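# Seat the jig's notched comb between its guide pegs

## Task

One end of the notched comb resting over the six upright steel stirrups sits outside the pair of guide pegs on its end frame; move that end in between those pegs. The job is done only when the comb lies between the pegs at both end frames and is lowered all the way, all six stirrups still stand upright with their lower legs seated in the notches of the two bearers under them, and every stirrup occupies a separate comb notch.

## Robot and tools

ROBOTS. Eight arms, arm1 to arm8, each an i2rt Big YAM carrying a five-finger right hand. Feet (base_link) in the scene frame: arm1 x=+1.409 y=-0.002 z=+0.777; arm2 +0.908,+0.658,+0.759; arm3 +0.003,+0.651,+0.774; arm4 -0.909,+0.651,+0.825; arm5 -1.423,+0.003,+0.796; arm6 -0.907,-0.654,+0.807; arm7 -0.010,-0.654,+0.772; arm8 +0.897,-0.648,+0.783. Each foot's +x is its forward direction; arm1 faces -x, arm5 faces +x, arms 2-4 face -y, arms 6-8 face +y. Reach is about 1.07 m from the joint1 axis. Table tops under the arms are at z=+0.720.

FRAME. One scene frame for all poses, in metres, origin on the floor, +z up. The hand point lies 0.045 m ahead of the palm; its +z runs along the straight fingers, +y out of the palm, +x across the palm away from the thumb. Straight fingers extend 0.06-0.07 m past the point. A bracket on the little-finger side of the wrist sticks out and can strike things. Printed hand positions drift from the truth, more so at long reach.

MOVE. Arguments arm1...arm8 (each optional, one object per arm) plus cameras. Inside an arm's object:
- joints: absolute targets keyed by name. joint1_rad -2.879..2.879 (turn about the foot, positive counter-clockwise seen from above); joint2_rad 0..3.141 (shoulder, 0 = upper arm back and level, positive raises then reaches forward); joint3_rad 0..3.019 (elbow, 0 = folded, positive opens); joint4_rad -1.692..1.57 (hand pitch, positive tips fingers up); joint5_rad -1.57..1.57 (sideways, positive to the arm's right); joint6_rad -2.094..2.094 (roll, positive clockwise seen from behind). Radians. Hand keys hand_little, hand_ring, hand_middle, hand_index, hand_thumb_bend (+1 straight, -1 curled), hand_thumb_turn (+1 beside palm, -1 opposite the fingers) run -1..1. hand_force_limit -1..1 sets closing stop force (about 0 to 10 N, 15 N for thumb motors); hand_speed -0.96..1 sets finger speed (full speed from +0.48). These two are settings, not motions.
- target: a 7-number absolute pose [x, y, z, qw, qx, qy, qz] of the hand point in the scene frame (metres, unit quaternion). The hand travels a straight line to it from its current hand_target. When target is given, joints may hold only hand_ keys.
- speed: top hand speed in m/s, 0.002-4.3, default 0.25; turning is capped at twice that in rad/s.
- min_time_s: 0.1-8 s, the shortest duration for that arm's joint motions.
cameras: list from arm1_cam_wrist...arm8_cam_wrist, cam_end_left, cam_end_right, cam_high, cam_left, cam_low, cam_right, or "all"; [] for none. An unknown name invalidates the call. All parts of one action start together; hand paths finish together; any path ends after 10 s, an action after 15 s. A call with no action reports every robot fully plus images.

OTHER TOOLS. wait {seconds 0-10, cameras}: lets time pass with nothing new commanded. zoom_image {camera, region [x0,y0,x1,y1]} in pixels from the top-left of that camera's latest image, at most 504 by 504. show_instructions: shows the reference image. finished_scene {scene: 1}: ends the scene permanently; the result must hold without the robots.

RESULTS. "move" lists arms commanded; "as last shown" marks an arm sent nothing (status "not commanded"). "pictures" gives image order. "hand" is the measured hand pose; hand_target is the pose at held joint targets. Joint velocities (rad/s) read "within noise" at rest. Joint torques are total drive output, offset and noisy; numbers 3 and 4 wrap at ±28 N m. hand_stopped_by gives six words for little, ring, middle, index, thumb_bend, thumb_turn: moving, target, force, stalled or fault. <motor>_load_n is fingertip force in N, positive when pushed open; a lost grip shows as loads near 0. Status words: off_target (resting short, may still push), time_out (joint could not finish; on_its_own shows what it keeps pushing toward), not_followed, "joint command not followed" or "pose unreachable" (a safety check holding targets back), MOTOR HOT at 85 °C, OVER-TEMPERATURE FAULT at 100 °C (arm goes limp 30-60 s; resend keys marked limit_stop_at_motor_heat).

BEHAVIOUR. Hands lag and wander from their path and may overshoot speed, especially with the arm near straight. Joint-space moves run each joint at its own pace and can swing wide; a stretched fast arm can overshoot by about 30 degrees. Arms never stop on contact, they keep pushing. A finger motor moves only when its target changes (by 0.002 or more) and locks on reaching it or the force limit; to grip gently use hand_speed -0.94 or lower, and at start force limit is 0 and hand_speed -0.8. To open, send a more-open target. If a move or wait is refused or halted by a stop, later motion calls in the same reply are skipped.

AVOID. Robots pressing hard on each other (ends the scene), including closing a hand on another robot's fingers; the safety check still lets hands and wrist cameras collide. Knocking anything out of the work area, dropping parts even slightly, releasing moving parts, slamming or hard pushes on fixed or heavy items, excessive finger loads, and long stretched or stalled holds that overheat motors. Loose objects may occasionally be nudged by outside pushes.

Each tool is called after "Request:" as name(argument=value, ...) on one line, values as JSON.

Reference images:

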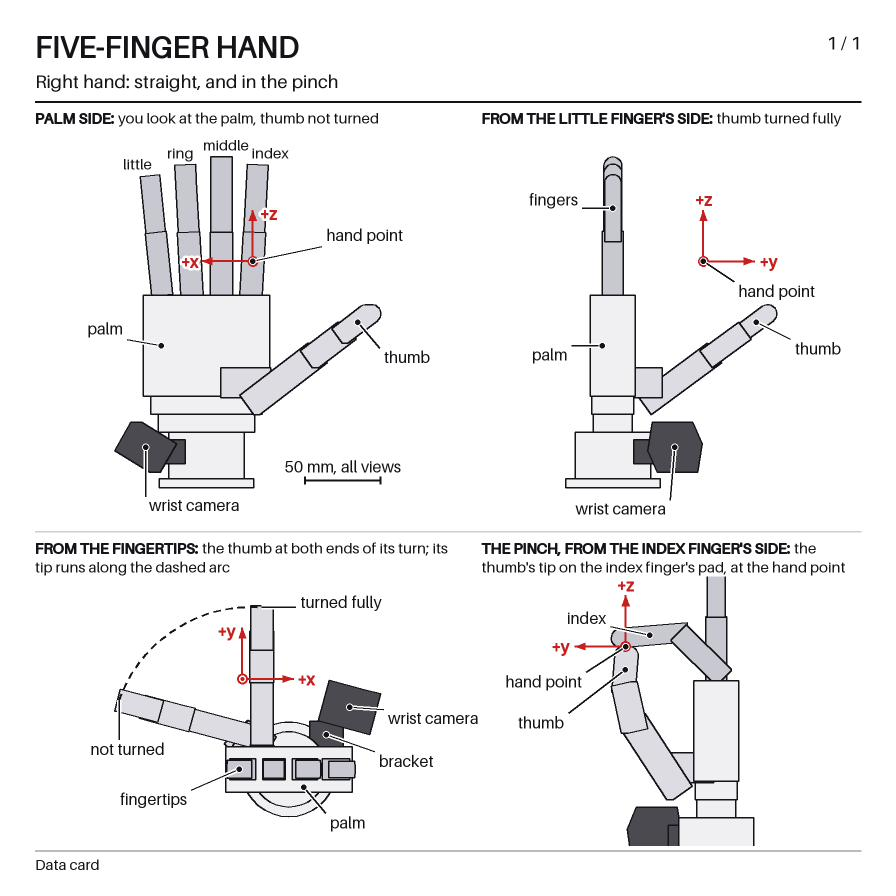

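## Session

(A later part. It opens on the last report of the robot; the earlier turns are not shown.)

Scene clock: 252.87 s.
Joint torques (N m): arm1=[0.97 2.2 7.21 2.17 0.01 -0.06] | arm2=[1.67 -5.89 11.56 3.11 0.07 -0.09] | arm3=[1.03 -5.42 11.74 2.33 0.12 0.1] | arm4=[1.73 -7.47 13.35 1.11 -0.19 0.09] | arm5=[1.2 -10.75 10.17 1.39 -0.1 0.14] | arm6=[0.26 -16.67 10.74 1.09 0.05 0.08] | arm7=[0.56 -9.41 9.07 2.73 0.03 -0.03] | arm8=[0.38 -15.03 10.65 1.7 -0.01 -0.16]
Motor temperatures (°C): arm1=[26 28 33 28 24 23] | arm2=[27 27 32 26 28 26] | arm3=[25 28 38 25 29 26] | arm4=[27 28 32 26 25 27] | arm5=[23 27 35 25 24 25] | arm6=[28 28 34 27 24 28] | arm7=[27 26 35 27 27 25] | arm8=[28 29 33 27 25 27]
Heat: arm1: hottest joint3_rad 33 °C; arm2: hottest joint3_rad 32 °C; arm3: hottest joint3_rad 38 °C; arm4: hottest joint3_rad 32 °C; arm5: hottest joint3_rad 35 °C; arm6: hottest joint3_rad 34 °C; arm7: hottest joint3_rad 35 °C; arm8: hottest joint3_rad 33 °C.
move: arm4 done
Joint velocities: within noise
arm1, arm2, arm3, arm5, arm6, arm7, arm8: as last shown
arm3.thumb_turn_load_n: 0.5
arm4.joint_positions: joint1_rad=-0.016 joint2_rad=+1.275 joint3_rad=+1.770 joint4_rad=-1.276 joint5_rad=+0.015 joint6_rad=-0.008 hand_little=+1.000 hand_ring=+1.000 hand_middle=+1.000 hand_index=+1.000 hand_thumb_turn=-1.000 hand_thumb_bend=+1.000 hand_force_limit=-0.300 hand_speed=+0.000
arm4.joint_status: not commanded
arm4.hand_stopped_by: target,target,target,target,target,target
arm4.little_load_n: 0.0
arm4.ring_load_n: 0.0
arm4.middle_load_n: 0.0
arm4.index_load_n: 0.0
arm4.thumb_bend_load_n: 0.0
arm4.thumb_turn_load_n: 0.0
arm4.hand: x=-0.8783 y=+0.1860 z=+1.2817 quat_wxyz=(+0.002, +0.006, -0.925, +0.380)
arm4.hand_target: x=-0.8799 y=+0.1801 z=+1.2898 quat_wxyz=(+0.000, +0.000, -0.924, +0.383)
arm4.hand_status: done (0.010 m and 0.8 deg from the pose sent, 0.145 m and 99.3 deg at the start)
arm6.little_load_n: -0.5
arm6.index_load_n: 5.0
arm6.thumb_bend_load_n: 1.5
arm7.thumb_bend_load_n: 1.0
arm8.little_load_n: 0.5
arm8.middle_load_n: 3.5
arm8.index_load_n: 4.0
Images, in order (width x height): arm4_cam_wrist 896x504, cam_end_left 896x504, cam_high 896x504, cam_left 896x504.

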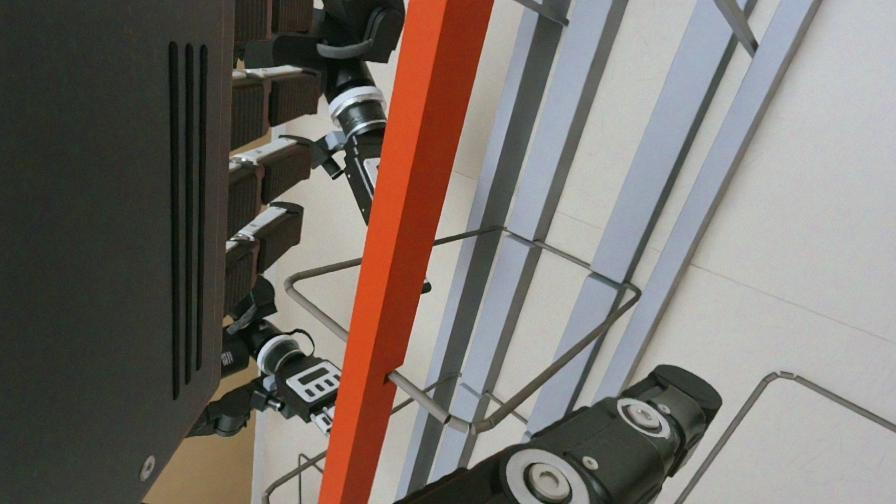

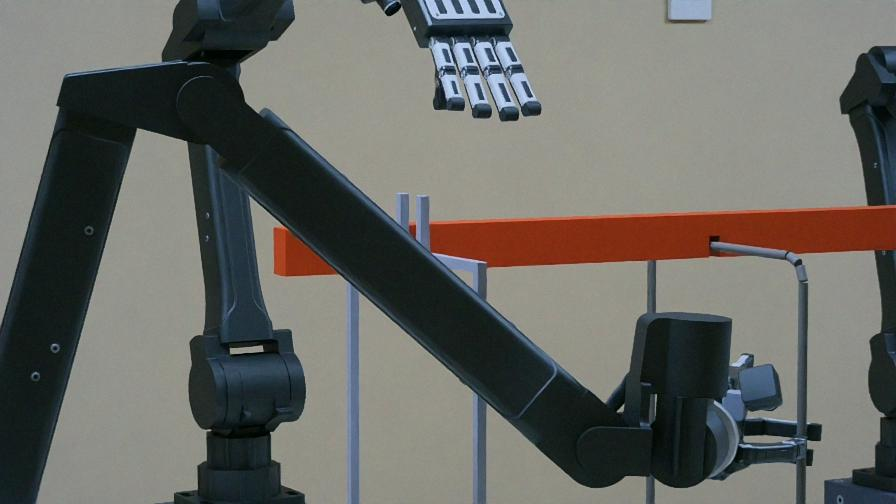

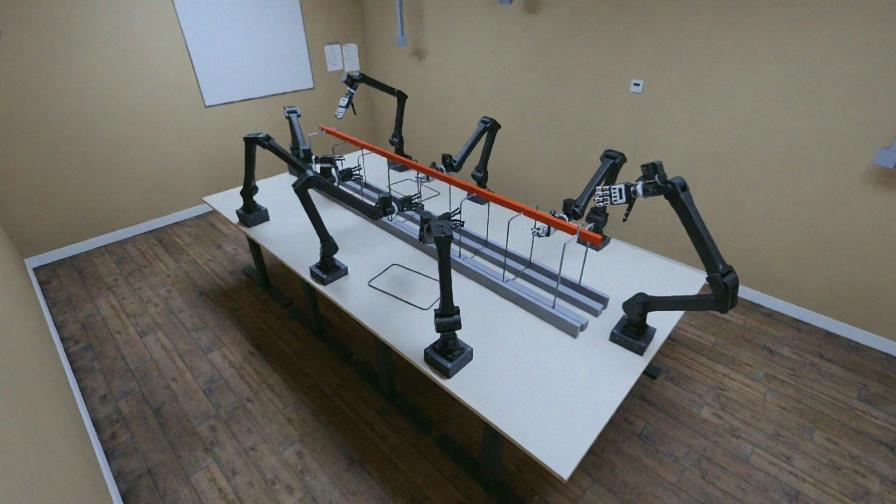

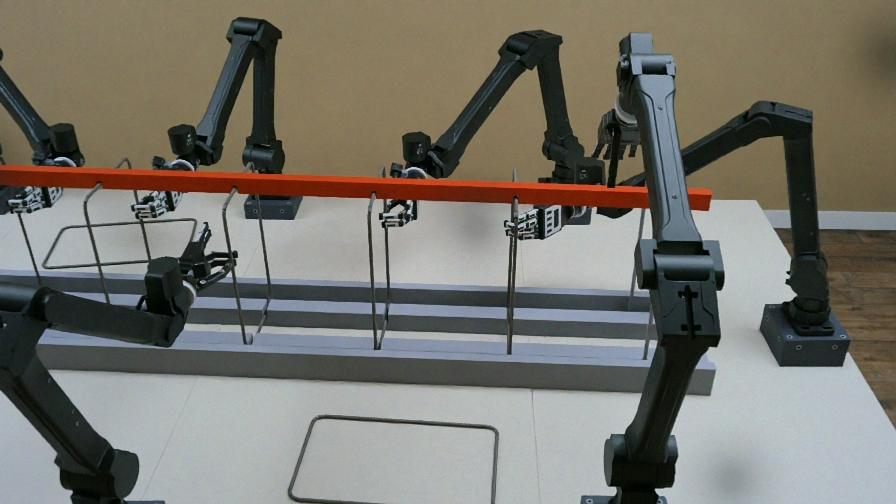

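Request:
wait(seconds=0.1, cameras=["cam_end_right", "arm1_cam_wrist", "cam_right", "cam_low"])

Scene clock: 258.80 s.
Joint torques (N m): arm1=[0.97 2.2 7.19 2.17 0.01 -0.06] | arm2=[1.44 -6.36 11.38 3.06 0.1 -0.13] | arm3=[1.26 -5.54 11.75 2.3 0.14 0.07] | arm4=[0.97 -7.47 13.39 1.22 -0.14 0.04] | arm5=[0.85 -10.87 10.24 1.17 -0.08 0.15] | arm6=[0.26 -16.73 10.7 1.1 0.05 0.08] | arm7=[0.56 -9.35 9.09 2.71 0.04 -0.03] | arm8=[0.44 -15.03 10.66 1.73 -0.01 -0.16]
Motor temperatures (°C): arm1=[26 27 33 28 24 23] | arm2=[27 27 32 26 28 26] | arm3=[25 28 38 25 29 26] | arm4=[27 28 32 26 25 27] | arm5=[23 27 35 25 24 25] | arm6=[28 28 34 27 24 28] | arm7=[27 26 35 27 27 25] | arm8=[28 29 33 27 25 27]
Heat: arm1: hottest joint3_rad 33 °C; arm2: hottest joint3_rad 32 °C; arm3: hottest joint3_rad 38 °C; arm4: hottest joint3_rad 32 °C; arm5: hottest joint3_rad 35 °C; arm6: hottest joint3_rad 34 °C; arm7: hottest joint3_rad 35 °C; arm8: hottest joint3_rad 33 °C.
Joint velocities: within noise
arm1.joint_positions: joint1_rad=-0.231 joint2_rad=+0.645 joint3_rad=+1.413 joint4_rad=-1.267 joint5_rad=-0.072 joint6_rad=-1.343 hand_little=+1.000 hand_ring=+1.000 hand_middle=+1.000 hand_index=+1.000 hand_thumb_turn=+1.000 hand_thumb_bend=+1.000 hand_force_limit=+0.000 hand_speed=-0.800
arm1.joint_status: not commanded
arm1.hand_stopped_by: target,target,target,target,target,target
arm1.little_load_n: 0.0
arm1.ring_load_n: 0.0
arm1.middle_load_n: 0.0
arm1.index_load_n: 0.0
arm1.thumb_bend_load_n: 0.0
arm1.thumb_turn_load_n: 0.0
arm1.hand: x=+1.1652 y=+0.0793 z=+1.2859 quat_wxyz=(+0.508, -0.157, -0.846, +0.039)
arm1.hand_target: x=+1.1665 y=+0.0790 z=+1.2930 quat_wxyz=(+0.515, -0.155, -0.842, +0.040)
arm1.hand_status: not commanded
arm2.joint_positions: joint1_rad=-0.091 joint2_rad=+1.277 joint3_rad=+0.599 joint4_rad=+0.681 joint5_rad=-0.104 joint6_rad=-1.577 hand_little=+1.000 hand_ring=+1.000 hand_middle=-0.110 hand_index=-0.094 hand_thumb_turn=-1.000 hand_thumb_bend=+0.000 hand_force_limit=-0.300 hand_speed=-0.940
arm2.joint_status: not commanded
arm2.hand_stopped_by: target,target,force,force,target,target
arm2.little_load_n: 0.0
arm2.ring_load_n: 0.0
arm2.middle_load_n: 4.0
arm2.index_load_n: 4.0
arm2.thumb_bend_load_n: 1.0
arm2.thumb_turn_load_n: 0.0
arm2.hand: x=+0.8106 y=+0.1169 z=+1.0021 quat_wxyz=(+0.503, +0.501, -0.498, +0.499)
arm2.hand_target: x=+0.8112 y=+0.1045 z=+1.0251 quat_wxyz=(+0.513, +0.487, -0.487, +0.513)
arm2.hand_status: not commanded
arm3.joint_positions: joint1_rad=-0.206 joint2_rad=+1.271 joint3_rad=+0.531 joint4_rad=+0.740 joint5_rad=-0.164 joint6_rad=-1.567 hand_little=+1.000 hand_ring=+1.000 hand_middle=-0.115 hand_index=-0.111 hand_thumb_turn=-1.000 hand_thumb_bend=+0.000 hand_force_limit=-0.300 hand_speed=-0.940
arm3.joint_status: not commanded
arm3.hand_stopped_by: target,target,force,force,target,target
arm3.little_load_n: 0.0
arm3.ring_load_n: 0.0
arm3.middle_load_n: 3.5
arm3.index_load_n: 3.5
arm3.thumb_bend_load_n: 0.0
arm3.thumb_turn_load_n: 0.0
arm3.hand: x=-0.1123 y=+0.1324 z=+1.0030 quat_wxyz=(+0.503, +0.497, -0.498, +0.502)
arm3.hand_target: x=-0.1117 y=+0.1204 z=+1.0250 quat_wxyz=(+0.513, +0.487, -0.487, +0.513)
arm3.hand_status: not commanded
arm4.joint_positions: joint1_rad=-0.016 joint2_rad=+1.275 joint3_rad=+1.770 joint4_rad=-1.277 joint5_rad=+0.015 joint6_rad=-0.007 hand_little=+1.000 hand_ring=+1.000 hand_middle=+1.000 hand_index=+1.000 hand_thumb_turn=-1.000 hand_thumb_bend=+1.000 hand_force_limit=-0.300 hand_speed=+0.000
arm4.joint_status: not commanded
arm4.hand_stopped_by: target,target,target,target,target,target
arm4.little_load_n: 0.0
arm4.ring_load_n: 0.0
arm4.middle_load_n: 0.0
arm4.index_load_n: 0.0
arm4.thumb_bend_load_n: 0.0
arm4.thumb_turn_load_n: 0.0
arm4.hand: x=-0.8783 y=+0.1861 z=+1.2816 quat_wxyz=(+0.002, +0.006, -0.925, +0.380)
arm4.hand_target: x=-0.8799 y=+0.1802 z=+1.2898 quat_wxyz=(+0.000, +0.000, -0.924, +0.383)
arm4.hand_status: done (0.010 m and 0.8 deg from the pose sent, 0.145 m and 99.3 deg at the start)
arm5.joint_positions: joint1_rad=-0.373 joint2_rad=+1.826 joint3_rad=+1.130 joint4_rad=+0.675 joint5_rad=-1.122 joint6_rad=-1.600 hand_little=+1.000 hand_ring=+1.000 hand_middle=-0.104 hand_index=-0.096 hand_thumb_turn=-1.000 hand_thumb_bend=+0.000 hand_force_limit=-0.300 hand_speed=-0.940
arm5.joint_status: not commanded
arm5.hand_stopped_by: target,target,force,force,target,target
arm5.little_load_n: 0.0
arm5.ring_load_n: 0.0
arm5.middle_load_n: 4.0
arm5.index_load_n: 3.5
arm5.thumb_bend_load_n: 0.5
arm5.thumb_turn_load_n: 0.0
arm5.hand: x=-0.7221 y=-0.0900 z=+0.9884 quat_wxyz=(-0.271, +0.657, +0.269, +0.650)
arm5.hand_target: x=-0.7089 y=-0.0918 z=+0.9983 quat_wxyz=(-0.270, +0.653, +0.271, +0.654)
arm5.hand_status: not commanded
arm6.joint_positions: joint1_rad=-0.922 joint2_rad=+1.853 joint3_rad=+1.156 joint4_rad=+0.671 joint5_rad=-0.879 joint6_rad=-1.575 hand_little=+1.000 hand_ring=+1.000 hand_middle=-0.097 hand_index=-0.089 hand_thumb_turn=-1.000 hand_thumb_bend=+0.000 hand_force_limit=-0.300 hand_speed=-0.940
arm6.joint_status: not commanded
arm6.hand_stopped_by: target,target,force,force,target,target
arm6.little_load_n: 0.0
arm6.ring_load_n: 0.0
arm6.middle_load_n: 2.5
arm6.index_load_n: 4.5
arm6.thumb_bend_load_n: 1.0
arm6.thumb_turn_load_n: 0.5
arm6.hand: x=-0.4137 y=-0.1065 z=+1.0013 quat_wxyz=(-0.498, +0.508, +0.500, +0.494)
arm6.hand_target: x=-0.4114 y=-0.0985 z=+1.0170 quat_wxyz=(-0.500, +0.500, +0.500, +0.500)
arm6.hand_status: not commanded
arm7.joint_positions: joint1_rad=-0.342 joint2_rad=+1.324 joint3_rad=+0.624 joint4_rad=+0.710 joint5_rad=-0.337 joint6_rad=-1.580 hand_little=+1.000 hand_ring=+1.000 hand_middle=-0.111 hand_index=-0.090 hand_thumb_turn=-1.000 hand_thumb_bend=+0.000 hand_force_limit=-0.300 hand_speed=-0.940
arm7.joint_status: not commanded
arm7.hand_stopped_by: target,target,force,force,target,target
arm7.little_load_n: 0.0
arm7.ring_load_n: 0.0
arm7.middle_load_n: 4.0
arm7.index_load_n: 3.5
arm7.thumb_bend_load_n: 1.0
arm7.thumb_turn_load_n: 0.0
arm7.hand: x=+0.1730 y=-0.1164 z=+1.0047 quat_wxyz=(-0.499, +0.500, +0.501, +0.500)
arm7.hand_target: x=+0.1740 y=-0.1036 z=+1.0301 quat_wxyz=(-0.509, +0.482, +0.493, +0.516)
arm7.hand_status: not commanded
arm8.joint_positions: joint1_rad=+0.936 joint2_rad=+1.867 joint3_rad=+1.232 joint4_rad=+0.619 joint5_rad=+0.938 joint6_rad=-1.556 hand_little=+1.000 hand_ring=+1.000 hand_middle=-0.101 hand_index=-0.096 hand_thumb_turn=-1.000 hand_thumb_bend=+0.000 hand_force_limit=-0.300 hand_speed=-0.940
arm8.joint_status: not commanded
arm8.hand_stopped_by: target,target,force,force,target,target
arm8.little_load_n: 0.0
arm8.ring_load_n: 0.0
arm8.middle_load_n: 4.0
arm8.index_load_n: 3.5
arm8.thumb_bend_load_n: 0.0
arm8.thumb_turn_load_n: 0.0
arm8.hand: x=+0.4877 y=-0.1135 z=+0.9959 quat_wxyz=(-0.499, +0.501, +0.503, +0.497)
arm8.hand_target: x=+0.4833 y=-0.1072 z=+1.0001 quat_wxyz=(-0.500, +0.500, +0.500, +0.500)
arm8.hand_status: not commanded
wait: 0.10 s; at rest from the start
pictures: arm1_cam_wrist, cam_end_right, cam_low, cam_right
Images, in order (width x height): arm1_cam_wrist 896x504, cam_end_right 896x504, cam_low 896x504, cam_right 896x504.

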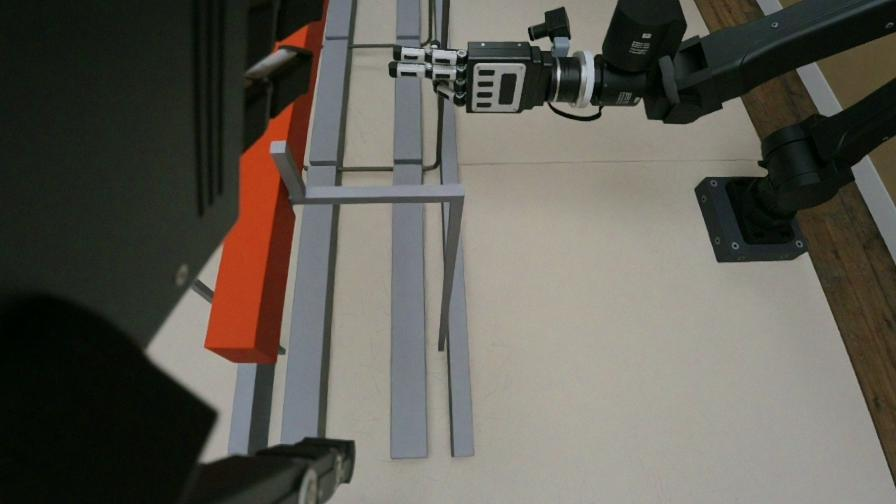

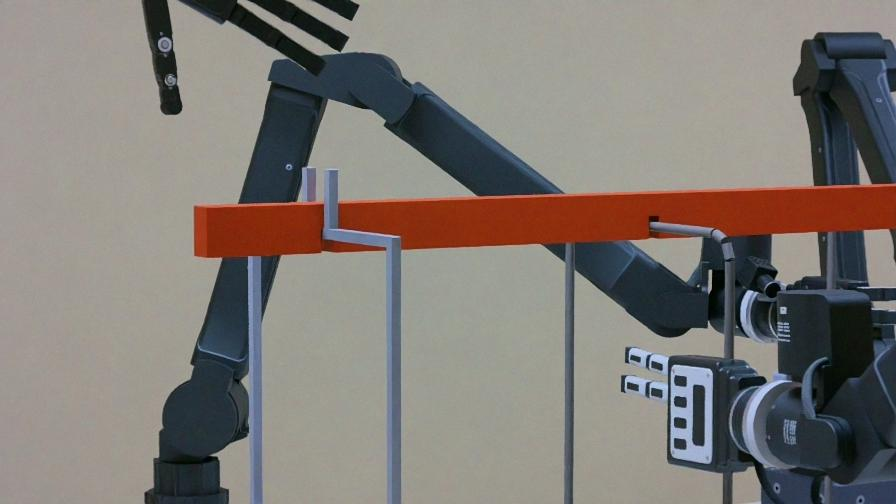

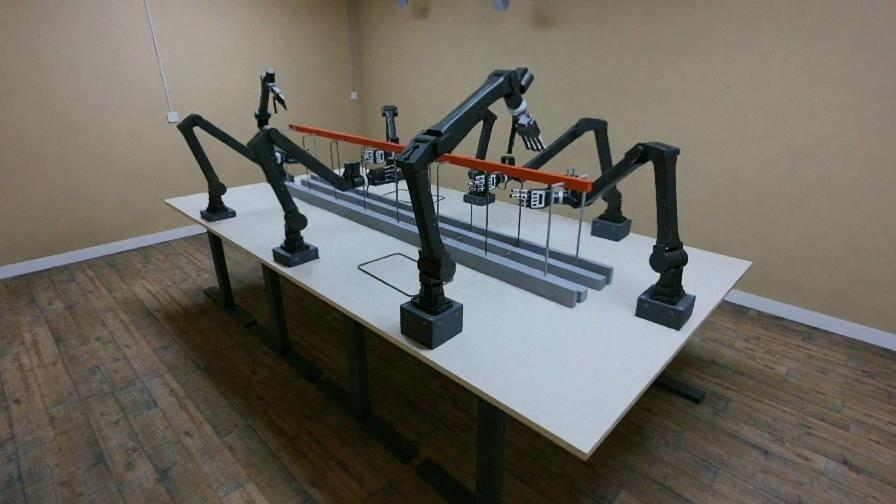

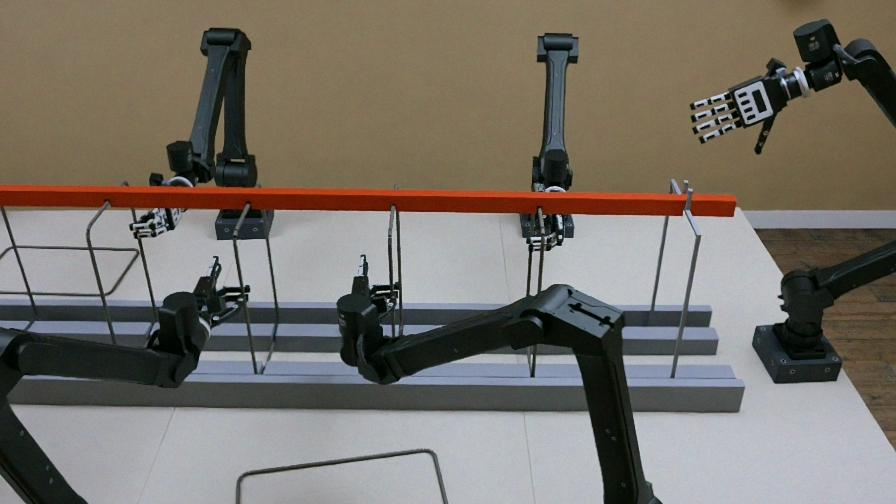

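Request:
zoom_image(camera="arm1_cam_wrist", region=[180, 120, 480, 400])

Request:
zoom_image(camera="cam_end_right", region=[170, 140, 420, 280])

Scaled by 1.680 from the camera's image (finer frame: 1280x720).

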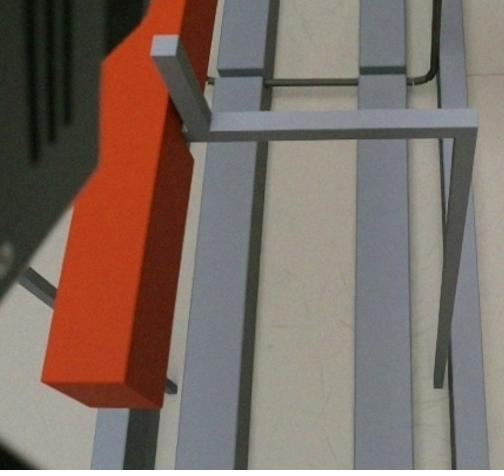

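Scaled by 2.016 from the camera's image (finer frame: 1280x720).

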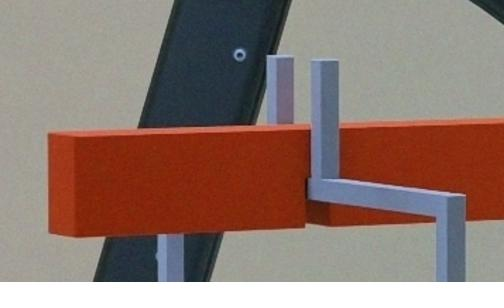

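Request:
move(arm4={"target": [-0.89, 0.121, 1.221, 0, 0, 0.9239, -0.3827], "speed": 0.1}, cameras=["arm4_cam_wrist", "cam_end_left"])

Scene clock: 266.97 s.
Joint torques (N m): arm1=[1.03 2.2 7.2 2.17 0.01 -0.06] | arm2=[1.26 -6.36 11.49 2.97 0.07 -0.05] | arm3=[0.97 -5.66 11.71 2.35 0.13 0.08] | arm4=[1.55 -10.23 10.55 2.03 -0.19 -0.11] | arm5=[1.61 -10.87 10.4 0.95 -0.12 0.15] | arm6=[0.26 -16.73 10.74 1.13 0.05 0.08] | arm7=[0.56 -9.35 9.09 2.71 0.03 -0.03] | arm8=[0.5 -14.97 10.66 1.73 -0.01 -0.15]
Motor temperatures (°C): arm1=[26 27 33 28 24 23] | arm2=[27 27 32 26 28 26] | arm3=[25 28 38 25 29 26] | arm4=[27 28 32 26 25 27] | arm5=[23 27 35 25 24 25] | arm6=[28 28 34 27 24 28] | arm7=[27 26 35 26 27 25] | arm8=[28 29 33 27 25 27]
Heat: arm1: hottest joint3_rad 33 °C; arm2: hottest joint3_rad 32 °C; arm3: hottest joint3_rad 38 °C; arm4: hottest joint3_rad 32 °C; arm5: hottest joint3_rad 35 °C; arm6: hottest joint3_rad 34 °C; arm7: hottest joint3_rad 35 °C; arm8: hottest joint3_rad 33 °C.
move: arm4 off_target
Joint velocities: within noise
arm1, arm2, arm3, arm5, arm6, arm7, arm8: as last shown
arm2.ring_load_n: -0.5
arm3.thumb_bend_load_n: 0.5
arm4.joint_positions: joint1_rad=-0.040 joint2_rad=+1.354 joint3_rad=+1.683 joint4_rad=-1.103 joint5_rad=-0.004 joint6_rad=-0.009 hand_little=+1.000 hand_ring=+1.000 hand_middle=+1.000 hand_index=+1.000 hand_thumb_turn=-1.000 hand_thumb_bend=+1.000 hand_force_limit=-0.300 hand_speed=+0.000
arm4.joint_status: not commanded
arm4.hand_stopped_by: target,target,target,target,target,target
arm4.little_load_n: 0.0
arm4.ring_load_n: 0.0
arm4.middle_load_n: 0.0
arm4.index_load_n: 0.0
arm4.thumb_bend_load_n: 0.0
arm4.thumb_turn_load_n: 0.0
arm4.hand: x=-0.8861 y=+0.1289 z=+1.2269 quat_wxyz=(-0.002, -0.001, -0.924, +0.383)
arm4.hand_target: x=-0.8901 y=+0.1212 z=+1.2209 quat_wxyz=(+0.000, +0.000, -0.924, +0.383)
arm4.hand_status: off_target (0.011 m and 0.2 deg from the pose sent, 0.090 m and 0.8 deg at the start)
arm5.middle_load_n: 4.5
arm6.thumb_turn_load_n: 0.0
arm7.thumb_bend_load_n: 0.5
arm8.thumb_bend_load_n: 0.5
Images, in order (width x height): arm4_cam_wrist 896x504, cam_end_left 896x504.

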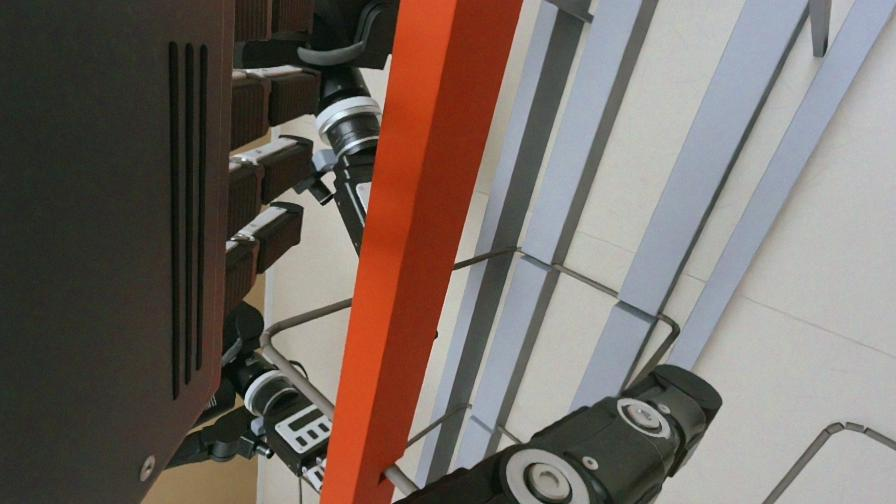

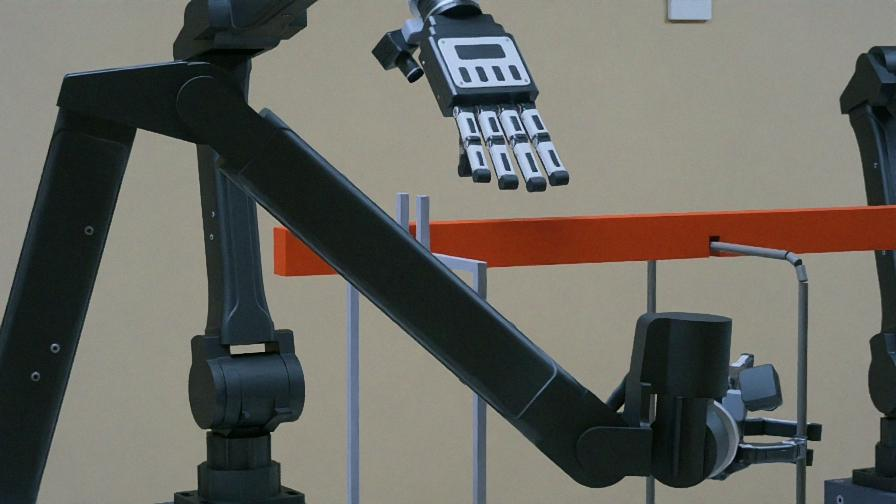

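Request:
move(arm4={"target": [-0.893, 0.079, 1.179, 0, 0, 0.9239, -0.3827], "speed": 0.06}, cameras=["arm4_cam_wrist", "cam_end_left"])

Scene clock: 270.40 s.
Joint torques (N m): arm1=[1.03 2.2 7.21 2.17 0.01 -0.06] | arm2=[1.03 -5.95 11.4 2.92 0.08 -0.08] | arm3=[1.2 -5.54 11.77 2.36 0.13 0.07] | arm4=[1.73 -10.4 10.82 2.28 -0.23 -0.04] | arm5=[1.26 -10.87 10.17 1.21 -0.06 0.16] | arm6=[0.5 -16.56 10.76 1.1 0.06 0.08] | arm7=[0.56 -9.41 9.09 2.73 0.03 -0.03] | arm8=[0.44 -14.97 10.66 1.73 -0.01 -0.16]
Motor temperatures (°C): arm1=[26 27 33 28 24 23] | arm2=[27 27 32 26 28 26] | arm3=[25 28 38 25 29 26] | arm4=[27 28 32 26 25 27] | arm5=[23 27 35 25 24 25] | arm6=[28 28 34 27 24 28] | arm7=[27 26 35 26 27 25] | arm8=[28 29 33 27 25 27]
Heat: arm1: hottest joint3_rad 33 °C; arm2: hottest joint3_rad 32 °C; arm3: hottest joint3_rad 38 °C; arm4: hottest joint3_rad 32 °C; arm5: hottest joint3_rad 35 °C; arm6: hottest joint3_rad 34 °C; arm7: hottest joint3_rad 35 °C; arm8: hottest joint3_rad 33 °C.
move: arm4 off_target
Joint velocities: within noise
arm1, arm2, arm3, arm5, arm6, arm7, arm8: as last shown
arm2.ring_load_n: 0.0
arm2.thumb_bend_load_n: 0.5
arm4.joint_positions: joint1_rad=-0.045 joint2_rad=+1.432 joint3_rad=+1.656 joint4_rad=-0.992 joint5_rad=-0.008 joint6_rad=-0.014 hand_little=+1.000 hand_ring=+1.000 hand_middle=+1.000 hand_index=+1.000 hand_thumb_turn=-1.000 hand_thumb_bend=+1.000 hand_force_limit=-0.300 hand_speed=+0.000
arm4.joint_status: not commanded
arm4.hand_stopped_by: target,target,target,target,target,target
arm4.little_load_n: 0.0
arm4.ring_load_n: 0.0
arm4.middle_load_n: 0.0
arm4.index_load_n: 0.0
arm4.thumb_bend_load_n: 0.0
arm4.thumb_turn_load_n: 0.0
arm4.hand: x=-0.8884 y=+0.0872 z=+1.1889 quat_wxyz=(-0.002, +0.000, -0.923, +0.386)
arm4.hand_target: x=-0.8930 y=+0.0793 z=+1.1791 quat_wxyz=(+0.000, +0.000, -0.924, +0.383)
arm4.hand_status: off_target (0.014 m and 0.4 deg from the pose sent, 0.070 m and 0.2 deg at the start)
arm5.thumb_bend_load_n: 1.0
arm6.middle_load_n: 3.0
arm7.thumb_bend_load_n: 1.0
arm8.middle_load_n: 3.5
arm8.thumb_bend_load_n: 0.0
Images, in order (width x height): arm4_cam_wrist 896x504, cam_end_left 896x504.

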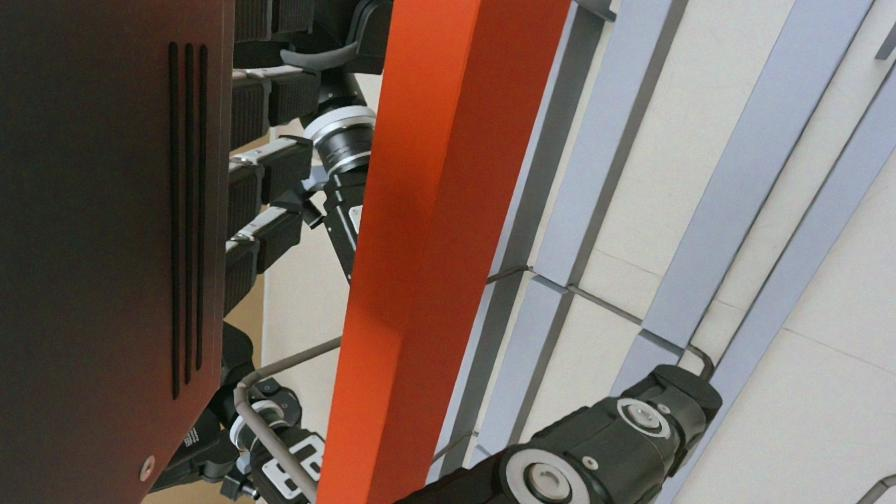

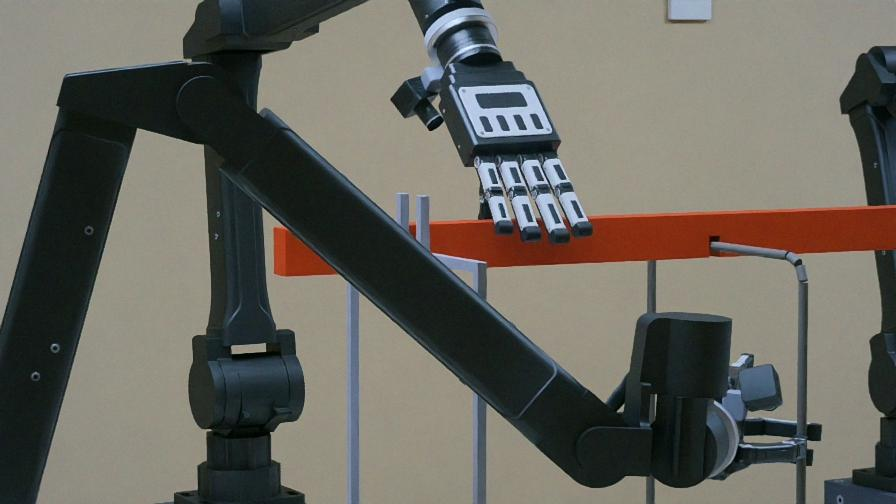

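Request:
move(arm4={"target": [-0.893, 0.060, 1.150, 0, 0, 0.9239, -0.3827], "speed": 0.05}, cameras=["arm4_cam_wrist", "cam_end_left"])

Scene clock: 273.77 s.
Joint torques (N m): arm1=[0.97 2.2 7.19 2.17 0.01 -0.06] | arm2=[1.38 -6.36 11.6 2.96 0.07 -0.13] | arm3=[0.97 -5.77 11.74 2.36 0.14 0.05] | arm4=[1.49 -10.99 10.7 2.11 -0.2 -0.1] | arm5=[1.03 -10.34 10.35 0.92 -0.12 0.09] | arm6=[0.44 -16.85 10.73 1.13 0.05 0.07] | arm7=[0.56 -9.41 9.09 2.71 0.04 -0.03] | arm8=[0.44 -14.97 10.65 1.74 -0.02 -0.16]
Motor temperatures (°C): arm1=[26 27 33 28 24 23] | arm2=[27 27 32 26 28 26] | arm3=[25 28 38 25 29 26] | arm4=[27 28 33 26 25 27] | arm5=[23 27 36 25 24 25] | arm6=[28 28 34 27 24 28] | arm7=[27 26 35 26 27 25] | arm8=[28 29 33 27 25 27]
Heat: arm1: hottest joint3_rad 33 °C; arm2: hottest joint3_rad 32 °C; arm3: hottest joint3_rad 38 °C; arm4: hottest joint3_rad 33 °C; arm5: hottest joint3_rad 36 °C; arm6: hottest joint3_rad 34 °C; arm7: hottest joint3_rad 35 °C; arm8: hottest joint3_rad 33 °C.
move: arm4 off_target
Joint velocities: within noise
arm1, arm2, arm3, arm5, arm6, arm7, arm8: as last shown
arm4.joint_positions: joint1_rad=-0.045 joint2_rad=+1.470 joint3_rad=+1.621 joint4_rad=-0.919 joint5_rad=-0.008 joint6_rad=-0.014 hand_little=+1.000 hand_ring=+1.000 hand_middle=+1.000 hand_index=+1.000 hand_thumb_turn=-1.000 hand_thumb_bend=+1.000 hand_force_limit=-0.300 hand_speed=+0.000
arm4.joint_status: not commanded
arm4.hand_stopped_by: target,target,target,target,target,target
arm4.little_load_n: 0.0
arm4.ring_load_n: 0.0
arm4.middle_load_n: 0.0
arm4.index_load_n: 0.0
arm4.thumb_bend_load_n: 0.0
arm4.thumb_turn_load_n: 0.0
arm4.hand: x=-0.8884 y=+0.0677 z=+1.1606 quat_wxyz=(-0.002, +0.000, -0.922, +0.386)
arm4.hand_target: x=-0.8930 y=+0.0603 z=+1.1500 quat_wxyz=(+0.000, +0.000, -0.924, +0.383)
arm4.hand_status: off_target (0.014 m and 0.5 deg from the pose sent, 0.048 m and 0.4 deg at the start)
arm5.middle_load_n: 4.0
arm5.thumb_bend_load_n: 0.5
arm6.middle_load_n: 2.5
arm6.thumb_bend_load_n: 1.5
arm7.ring_load_n: -0.5
arm7.thumb_bend_load_n: 0.5
arm8.little_load_n: -0.5
arm8.index_load_n: 4.0
Images, in order (width x height): arm4_cam_wrist 896x504, cam_end_left 896x504.

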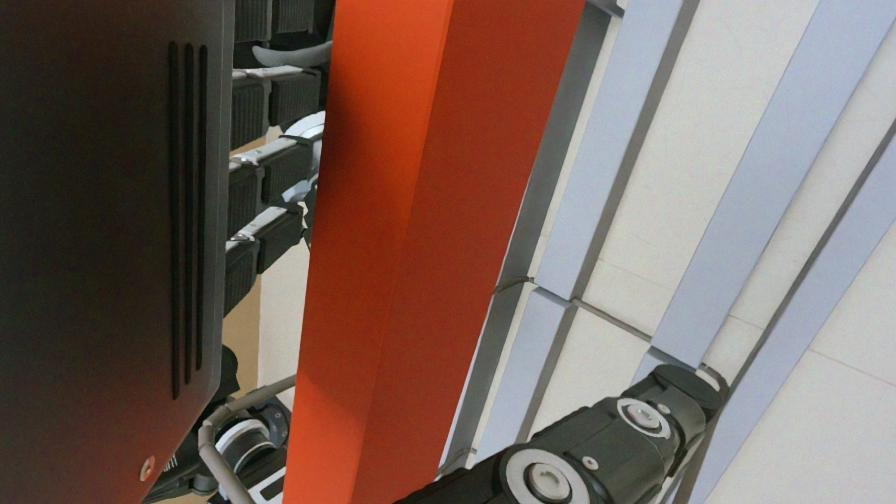

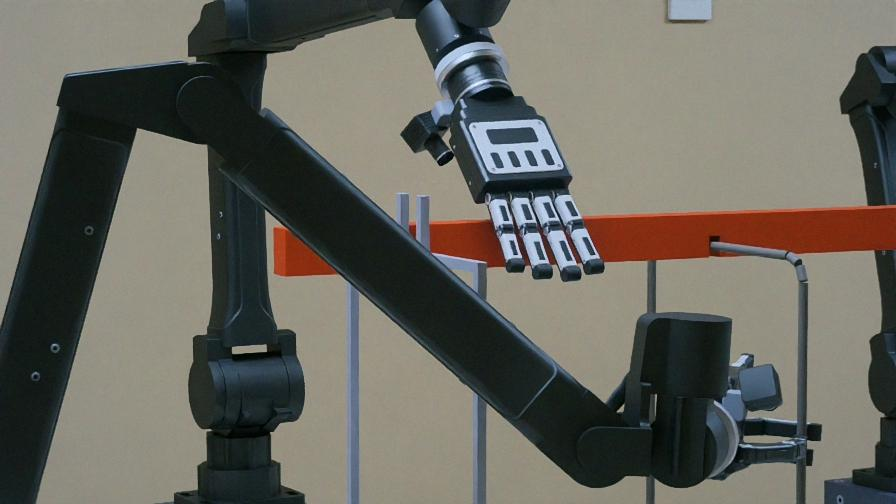

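Request:
zoom_image(camera="cam_end_left", region=[400, 80, 660, 300])

Request:
wait(seconds=0.1, cameras=["cam_left", "cam_high", "cam_low", "cam_end_right", "cam_right"])

Request:
zoom_image(camera="cam_left", region=[500, 60, 760, 260])

Request:
zoom_image(camera="cam_high", region=[240, 80, 440, 200])

Scaled by 1.938 from the camera's image (finer frame: 1280x720).

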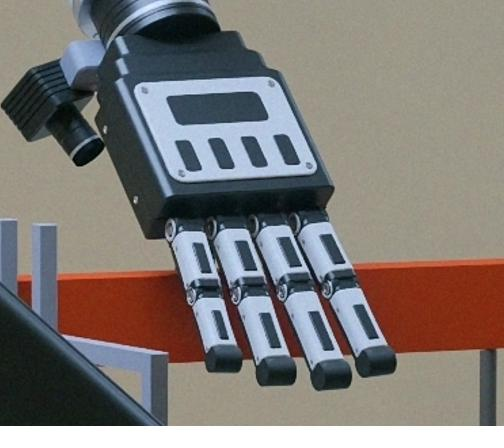

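Scene clock: 277.47 s.
Joint torques (N m): arm1=[0.97 2.2 7.19 2.17 0.01 -0.06] | arm2=[0.97 -6.71 11.41 2.92 0.06 -0.09] | arm3=[1.08 -5.6 11.71 2.26 0.13 0.08] | arm4=[1.26 -10.99 10.73 2.21 -0.16 -0.09] | arm5=[0.79 -10.52 10.48 1.24 -0.09 0.16] | arm6=[0.32 -16.79 10.74 1.1 0.04 0.08] | arm7=[0.56 -9.41 9.1 2.71 0.04 -0.03] | arm8=[0.44 -15.03 10.65 1.72 -0.01 -0.16]
Motor temperatures (°C): arm1=[26 27 33 28 24 23] | arm2=[27 27 32 26 28 26] | arm3=[25 28 38 25 29 26] | arm4=[27 28 33 26 25 27] | arm5=[23 27 36 25 24 25] | arm6=[28 28 34 27 24 28] | arm7=[27 26 35 26 27 25] | arm8=[28 29 33 27 25 27]
Heat: arm1: hottest joint3_rad 33 °C; arm2: hottest joint3_rad 32 °C; arm3: hottest joint3_rad 38 °C; arm4: hottest joint3_rad 33 °C; arm5: hottest joint3_rad 36 °C; arm6: hottest joint3_rad 34 °C; arm7: hottest joint3_rad 35 °C; arm8: hottest joint3_rad 33 °C.
Joint velocities: within noise
arm1.joint_positions: joint1_rad=-0.231 joint2_rad=+0.645 joint3_rad=+1.413 joint4_rad=-1.267 joint5_rad=-0.072 joint6_rad=-1.343 hand_little=+1.000 hand_ring=+1.000 hand_middle=+1.000 hand_index=+1.000 hand_thumb_turn=+1.000 hand_thumb_bend=+1.000 hand_force_limit=+0.000 hand_speed=-0.800
arm1.joint_status: not commanded
arm1.hand_stopped_by: target,target,target,target,target,target
arm1.little_load_n: 0.0
arm1.ring_load_n: 0.0
arm1.middle_load_n: 0.0
arm1.index_load_n: 0.0
arm1.thumb_bend_load_n: 0.0
arm1.thumb_turn_load_n: 0.0
arm1.hand: x=+1.1652 y=+0.0793 z=+1.2859 quat_wxyz=(+0.508, -0.157, -0.846, +0.039)
arm1.hand_target: x=+1.1665 y=+0.0790 z=+1.2930 quat_wxyz=(+0.515, -0.155, -0.842, +0.040)
arm1.hand_status: not commanded
arm2.joint_positions: joint1_rad=-0.091 joint2_rad=+1.277 joint3_rad=+0.599 joint4_rad=+0.681 joint5_rad=-0.104 joint6_rad=-1.577 hand_little=+1.000 hand_ring=+1.000 hand_middle=-0.110 hand_index=-0.094 hand_thumb_turn=-1.000 hand_thumb_bend=+0.000 hand_force_limit=-0.300 hand_speed=-0.940
arm2.joint_status: not commanded
arm2.hand_stopped_by: target,target,force,force,target,target
arm2.little_load_n: 0.0
arm2.ring_load_n: 0.0
arm2.middle_load_n: 4.0
arm2.index_load_n: 4.0
arm2.thumb_bend_load_n: 0.5
arm2.thumb_turn_load_n: 0.0
arm2.hand: x=+0.8106 y=+0.1169 z=+1.0021 quat_wxyz=(+0.503, +0.501, -0.498, +0.499)
arm2.hand_target: x=+0.8112 y=+0.1045 z=+1.0251 quat_wxyz=(+0.513, +0.487, -0.487, +0.513)
arm2.hand_status: not commanded
arm3.joint_positions: joint1_rad=-0.206 joint2_rad=+1.271 joint3_rad=+0.531 joint4_rad=+0.740 joint5_rad=-0.164 joint6_rad=-1.567 hand_little=+1.000 hand_ring=+1.000 hand_middle=-0.115 hand_index=-0.111 hand_thumb_turn=-1.000 hand_thumb_bend=+0.000 hand_force_limit=-0.300 hand_speed=-0.940
arm3.joint_status: not commanded
arm3.hand_stopped_by: target,target,force,force,target,target
arm3.little_load_n: 0.0
arm3.ring_load_n: 0.0
arm3.middle_load_n: 3.5
arm3.index_load_n: 3.5
arm3.thumb_bend_load_n: 0.5
arm3.thumb_turn_load_n: 0.0
arm3.hand: x=-0.1123 y=+0.1324 z=+1.0030 quat_wxyz=(+0.503, +0.497, -0.498, +0.502)
arm3.hand_target: x=-0.1117 y=+0.1204 z=+1.0250 quat_wxyz=(+0.513, +0.487, -0.487, +0.513)
arm3.hand_status: not commanded
arm4.joint_positions: joint1_rad=-0.045 joint2_rad=+1.470 joint3_rad=+1.621 joint4_rad=-0.919 joint5_rad=-0.008 joint6_rad=-0.014 hand_little=+1.000 hand_ring=+1.000 hand_middle=+1.000 hand_index=+1.000 hand_thumb_turn=-1.000 hand_thumb_bend=+1.000 hand_force_limit=-0.300 hand_speed=+0.000
arm4.joint_status: not commanded
arm4.hand_stopped_by: target,target,target,target,target,target
arm4.little_load_n: 0.0
arm4.ring_load_n: 0.0
arm4.middle_load_n: 0.0
arm4.index_load_n: 0.0
arm4.thumb_bend_load_n: 0.0
arm4.thumb_turn_load_n: 0.0
arm4.hand: x=-0.8884 y=+0.0677 z=+1.1606 quat_wxyz=(-0.002, +0.000, -0.922, +0.386)
arm4.hand_target: x=-0.8930 y=+0.0603 z=+1.1500 quat_wxyz=(+0.000, +0.000, -0.924, +0.383)
arm4.hand_status: off_target (0.014 m and 0.5 deg from the pose sent, 0.048 m and 0.4 deg at the start)
arm5.joint_positions: joint1_rad=-0.373 joint2_rad=+1.826 joint3_rad=+1.130 joint4_rad=+0.675 joint5_rad=-1.122 joint6_rad=-1.600 hand_little=+1.000 hand_ring=+1.000 hand_middle=-0.104 hand_index=-0.096 hand_thumb_turn=-1.000 hand_thumb_bend=+0.000 hand_force_limit=-0.300 hand_speed=-0.940
arm5.joint_status: not commanded
arm5.hand_stopped_by: target,target,force,force,target,target
arm5.little_load_n: 0.0
arm5.ring_load_n: 0.0
arm5.middle_load_n: 4.5
arm5.index_load_n: 3.5
arm5.thumb_bend_load_n: 0.5
arm5.thumb_turn_load_n: 0.0
arm5.hand: x=-0.7221 y=-0.0900 z=+0.9884 quat_wxyz=(-0.271, +0.657, +0.269, +0.650)
arm5.hand_target: x=-0.7089 y=-0.0918 z=+0.9983 quat_wxyz=(-0.270, +0.653, +0.271, +0.654)
arm5.hand_status: not commanded
arm6.joint_positions: joint1_rad=-0.922 joint2_rad=+1.853 joint3_rad=+1.156 joint4_rad=+0.671 joint5_rad=-0.879 joint6_rad=-1.575 hand_little=+1.000 hand_ring=+1.000 hand_middle=-0.097 hand_index=-0.089 hand_thumb_turn=-1.000 hand_thumb_bend=+0.000 hand_force_limit=-0.300 hand_speed=-0.940
arm6.joint_status: not commanded
arm6.hand_stopped_by: target,target,force,force,target,target
arm6.little_load_n: 0.0
arm6.ring_load_n: 0.0
arm6.middle_load_n: 3.0
arm6.index_load_n: 4.5
arm6.thumb_bend_load_n: 1.5
arm6.thumb_turn_load_n: 0.0
arm6.hand: x=-0.4137 y=-0.1065 z=+1.0013 quat_wxyz=(-0.498, +0.508, +0.500, +0.494)
arm6.hand_target: x=-0.4114 y=-0.0985 z=+1.0170 quat_wxyz=(-0.500, +0.500, +0.500, +0.500)
arm6.hand_status: not commanded
arm7.joint_positions: joint1_rad=-0.342 joint2_rad=+1.324 joint3_rad=+0.624 joint4_rad=+0.710 joint5_rad=-0.337 joint6_rad=-1.580 hand_little=+1.000 hand_ring=+1.000 hand_middle=-0.111 hand_index=-0.090 hand_thumb_turn=-1.000 hand_thumb_bend=+0.000 hand_force_limit=-0.300 hand_speed=-0.940
arm7.joint_status: not commanded
arm7.hand_stopped_by: target,target,force,force,target,target
arm7.little_load_n: 0.0
arm7.ring_load_n: 0.0
arm7.middle_load_n: 4.0
arm7.index_load_n: 3.5
arm7.thumb_bend_load_n: 0.5
arm7.thumb_turn_load_n: -0.5
arm7.hand: x=+0.1730 y=-0.1164 z=+1.0047 quat_wxyz=(-0.499, +0.500, +0.501, +0.500)
arm7.hand_target: x=+0.1740 y=-0.1036 z=+1.0301 quat_wxyz=(-0.509, +0.482, +0.493, +0.516)
arm7.hand_status: not commanded
arm8.joint_positions: joint1_rad=+0.936 joint2_rad=+1.867 joint3_rad=+1.232 joint4_rad=+0.619 joint5_rad=+0.938 joint6_rad=-1.556 hand_little=+1.000 hand_ring=+1.000 hand_middle=-0.101 hand_index=-0.096 hand_thumb_turn=-1.000 hand_thumb_bend=+0.000 hand_force_limit=-0.300 hand_speed=-0.940
arm8.joint_status: not commanded
arm8.hand_stopped_by: target,target,force,force,target,target
arm8.little_load_n: 0.0
arm8.ring_load_n: 0.0
arm8.middle_load_n: 3.5
arm8.index_load_n: 4.0
arm8.thumb_bend_load_n: 0.0
arm8.thumb_turn_load_n: 0.0
arm8.hand: x=+0.4877 y=-0.1135 z=+0.9959 quat_wxyz=(-0.499, +0.501, +0.503, +0.497)
arm8.hand_target: x=+0.4833 y=-0.1072 z=+1.0001 quat_wxyz=(-0.500, +0.500, +0.500, +0.500)
arm8.hand_status: not commanded
wait: 0.10 s; at rest from the start
pictures: cam_end_right, cam_high, cam_left, cam_low, cam_right
Images, in order (width x height): cam_end_right 896x504, cam_high 896x504, cam_left 896x504, cam_low 896x504, cam_right 896x504.

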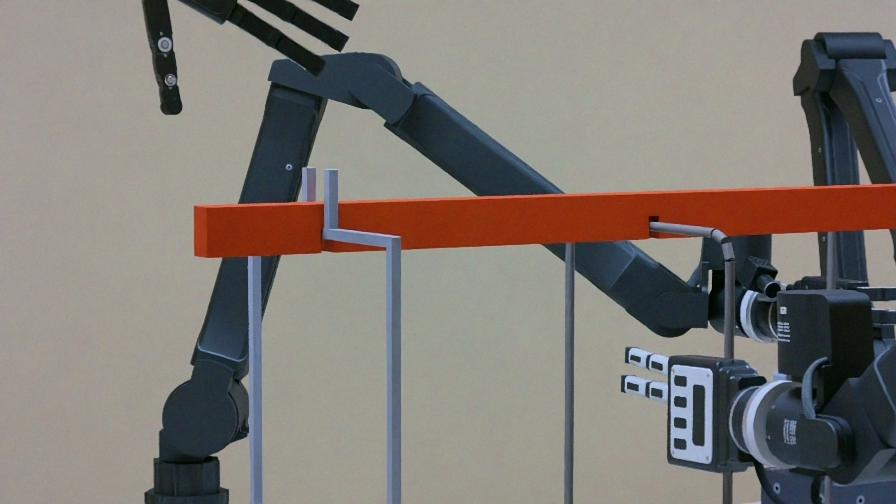

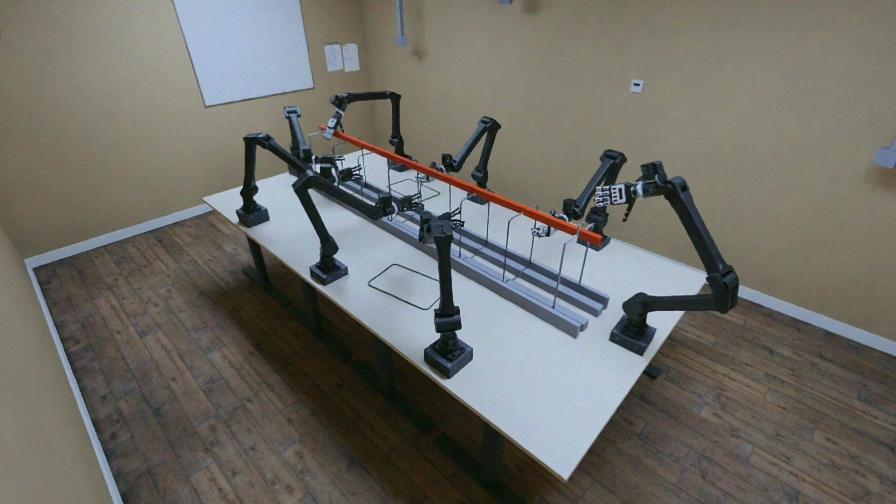

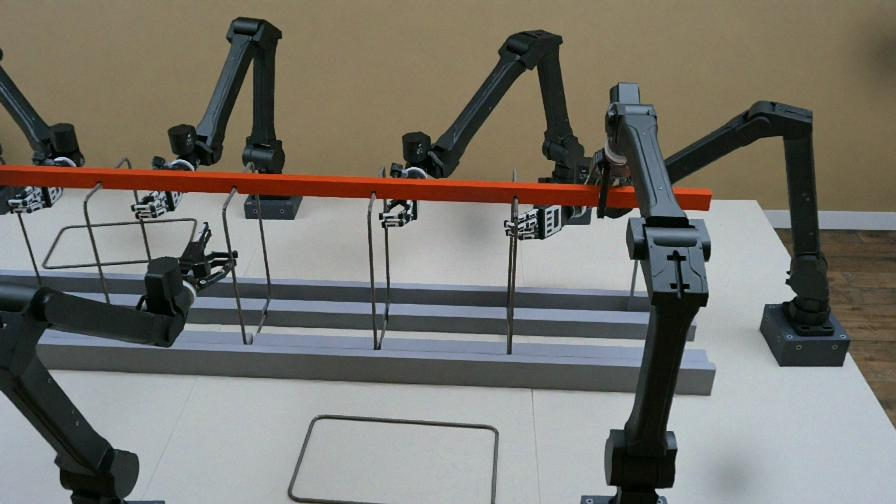

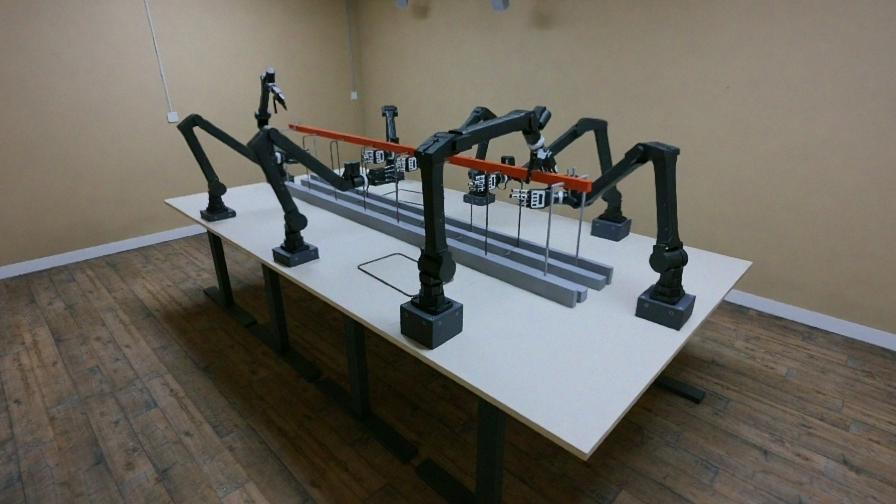

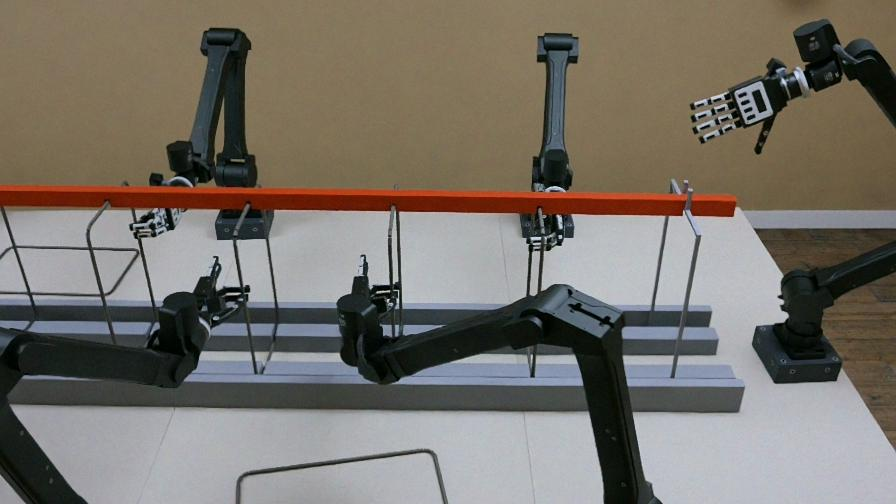

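Scaled by 1.938 from the camera's image (finer frame: 1280x720).

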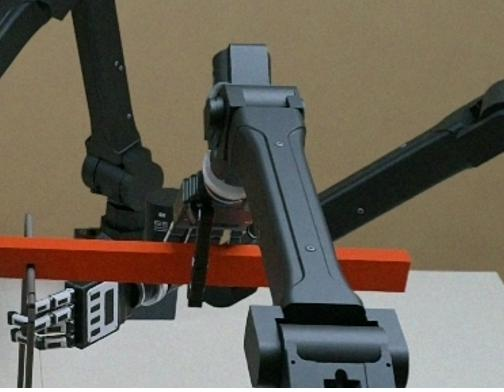

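Scaled by 2.520 from the camera's image (finer frame: 1280x720).

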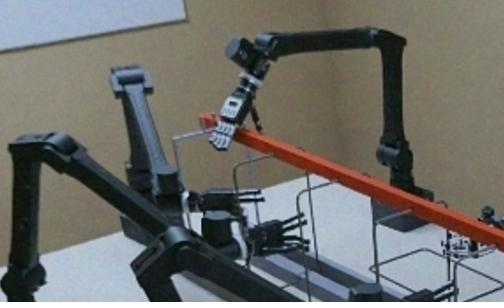

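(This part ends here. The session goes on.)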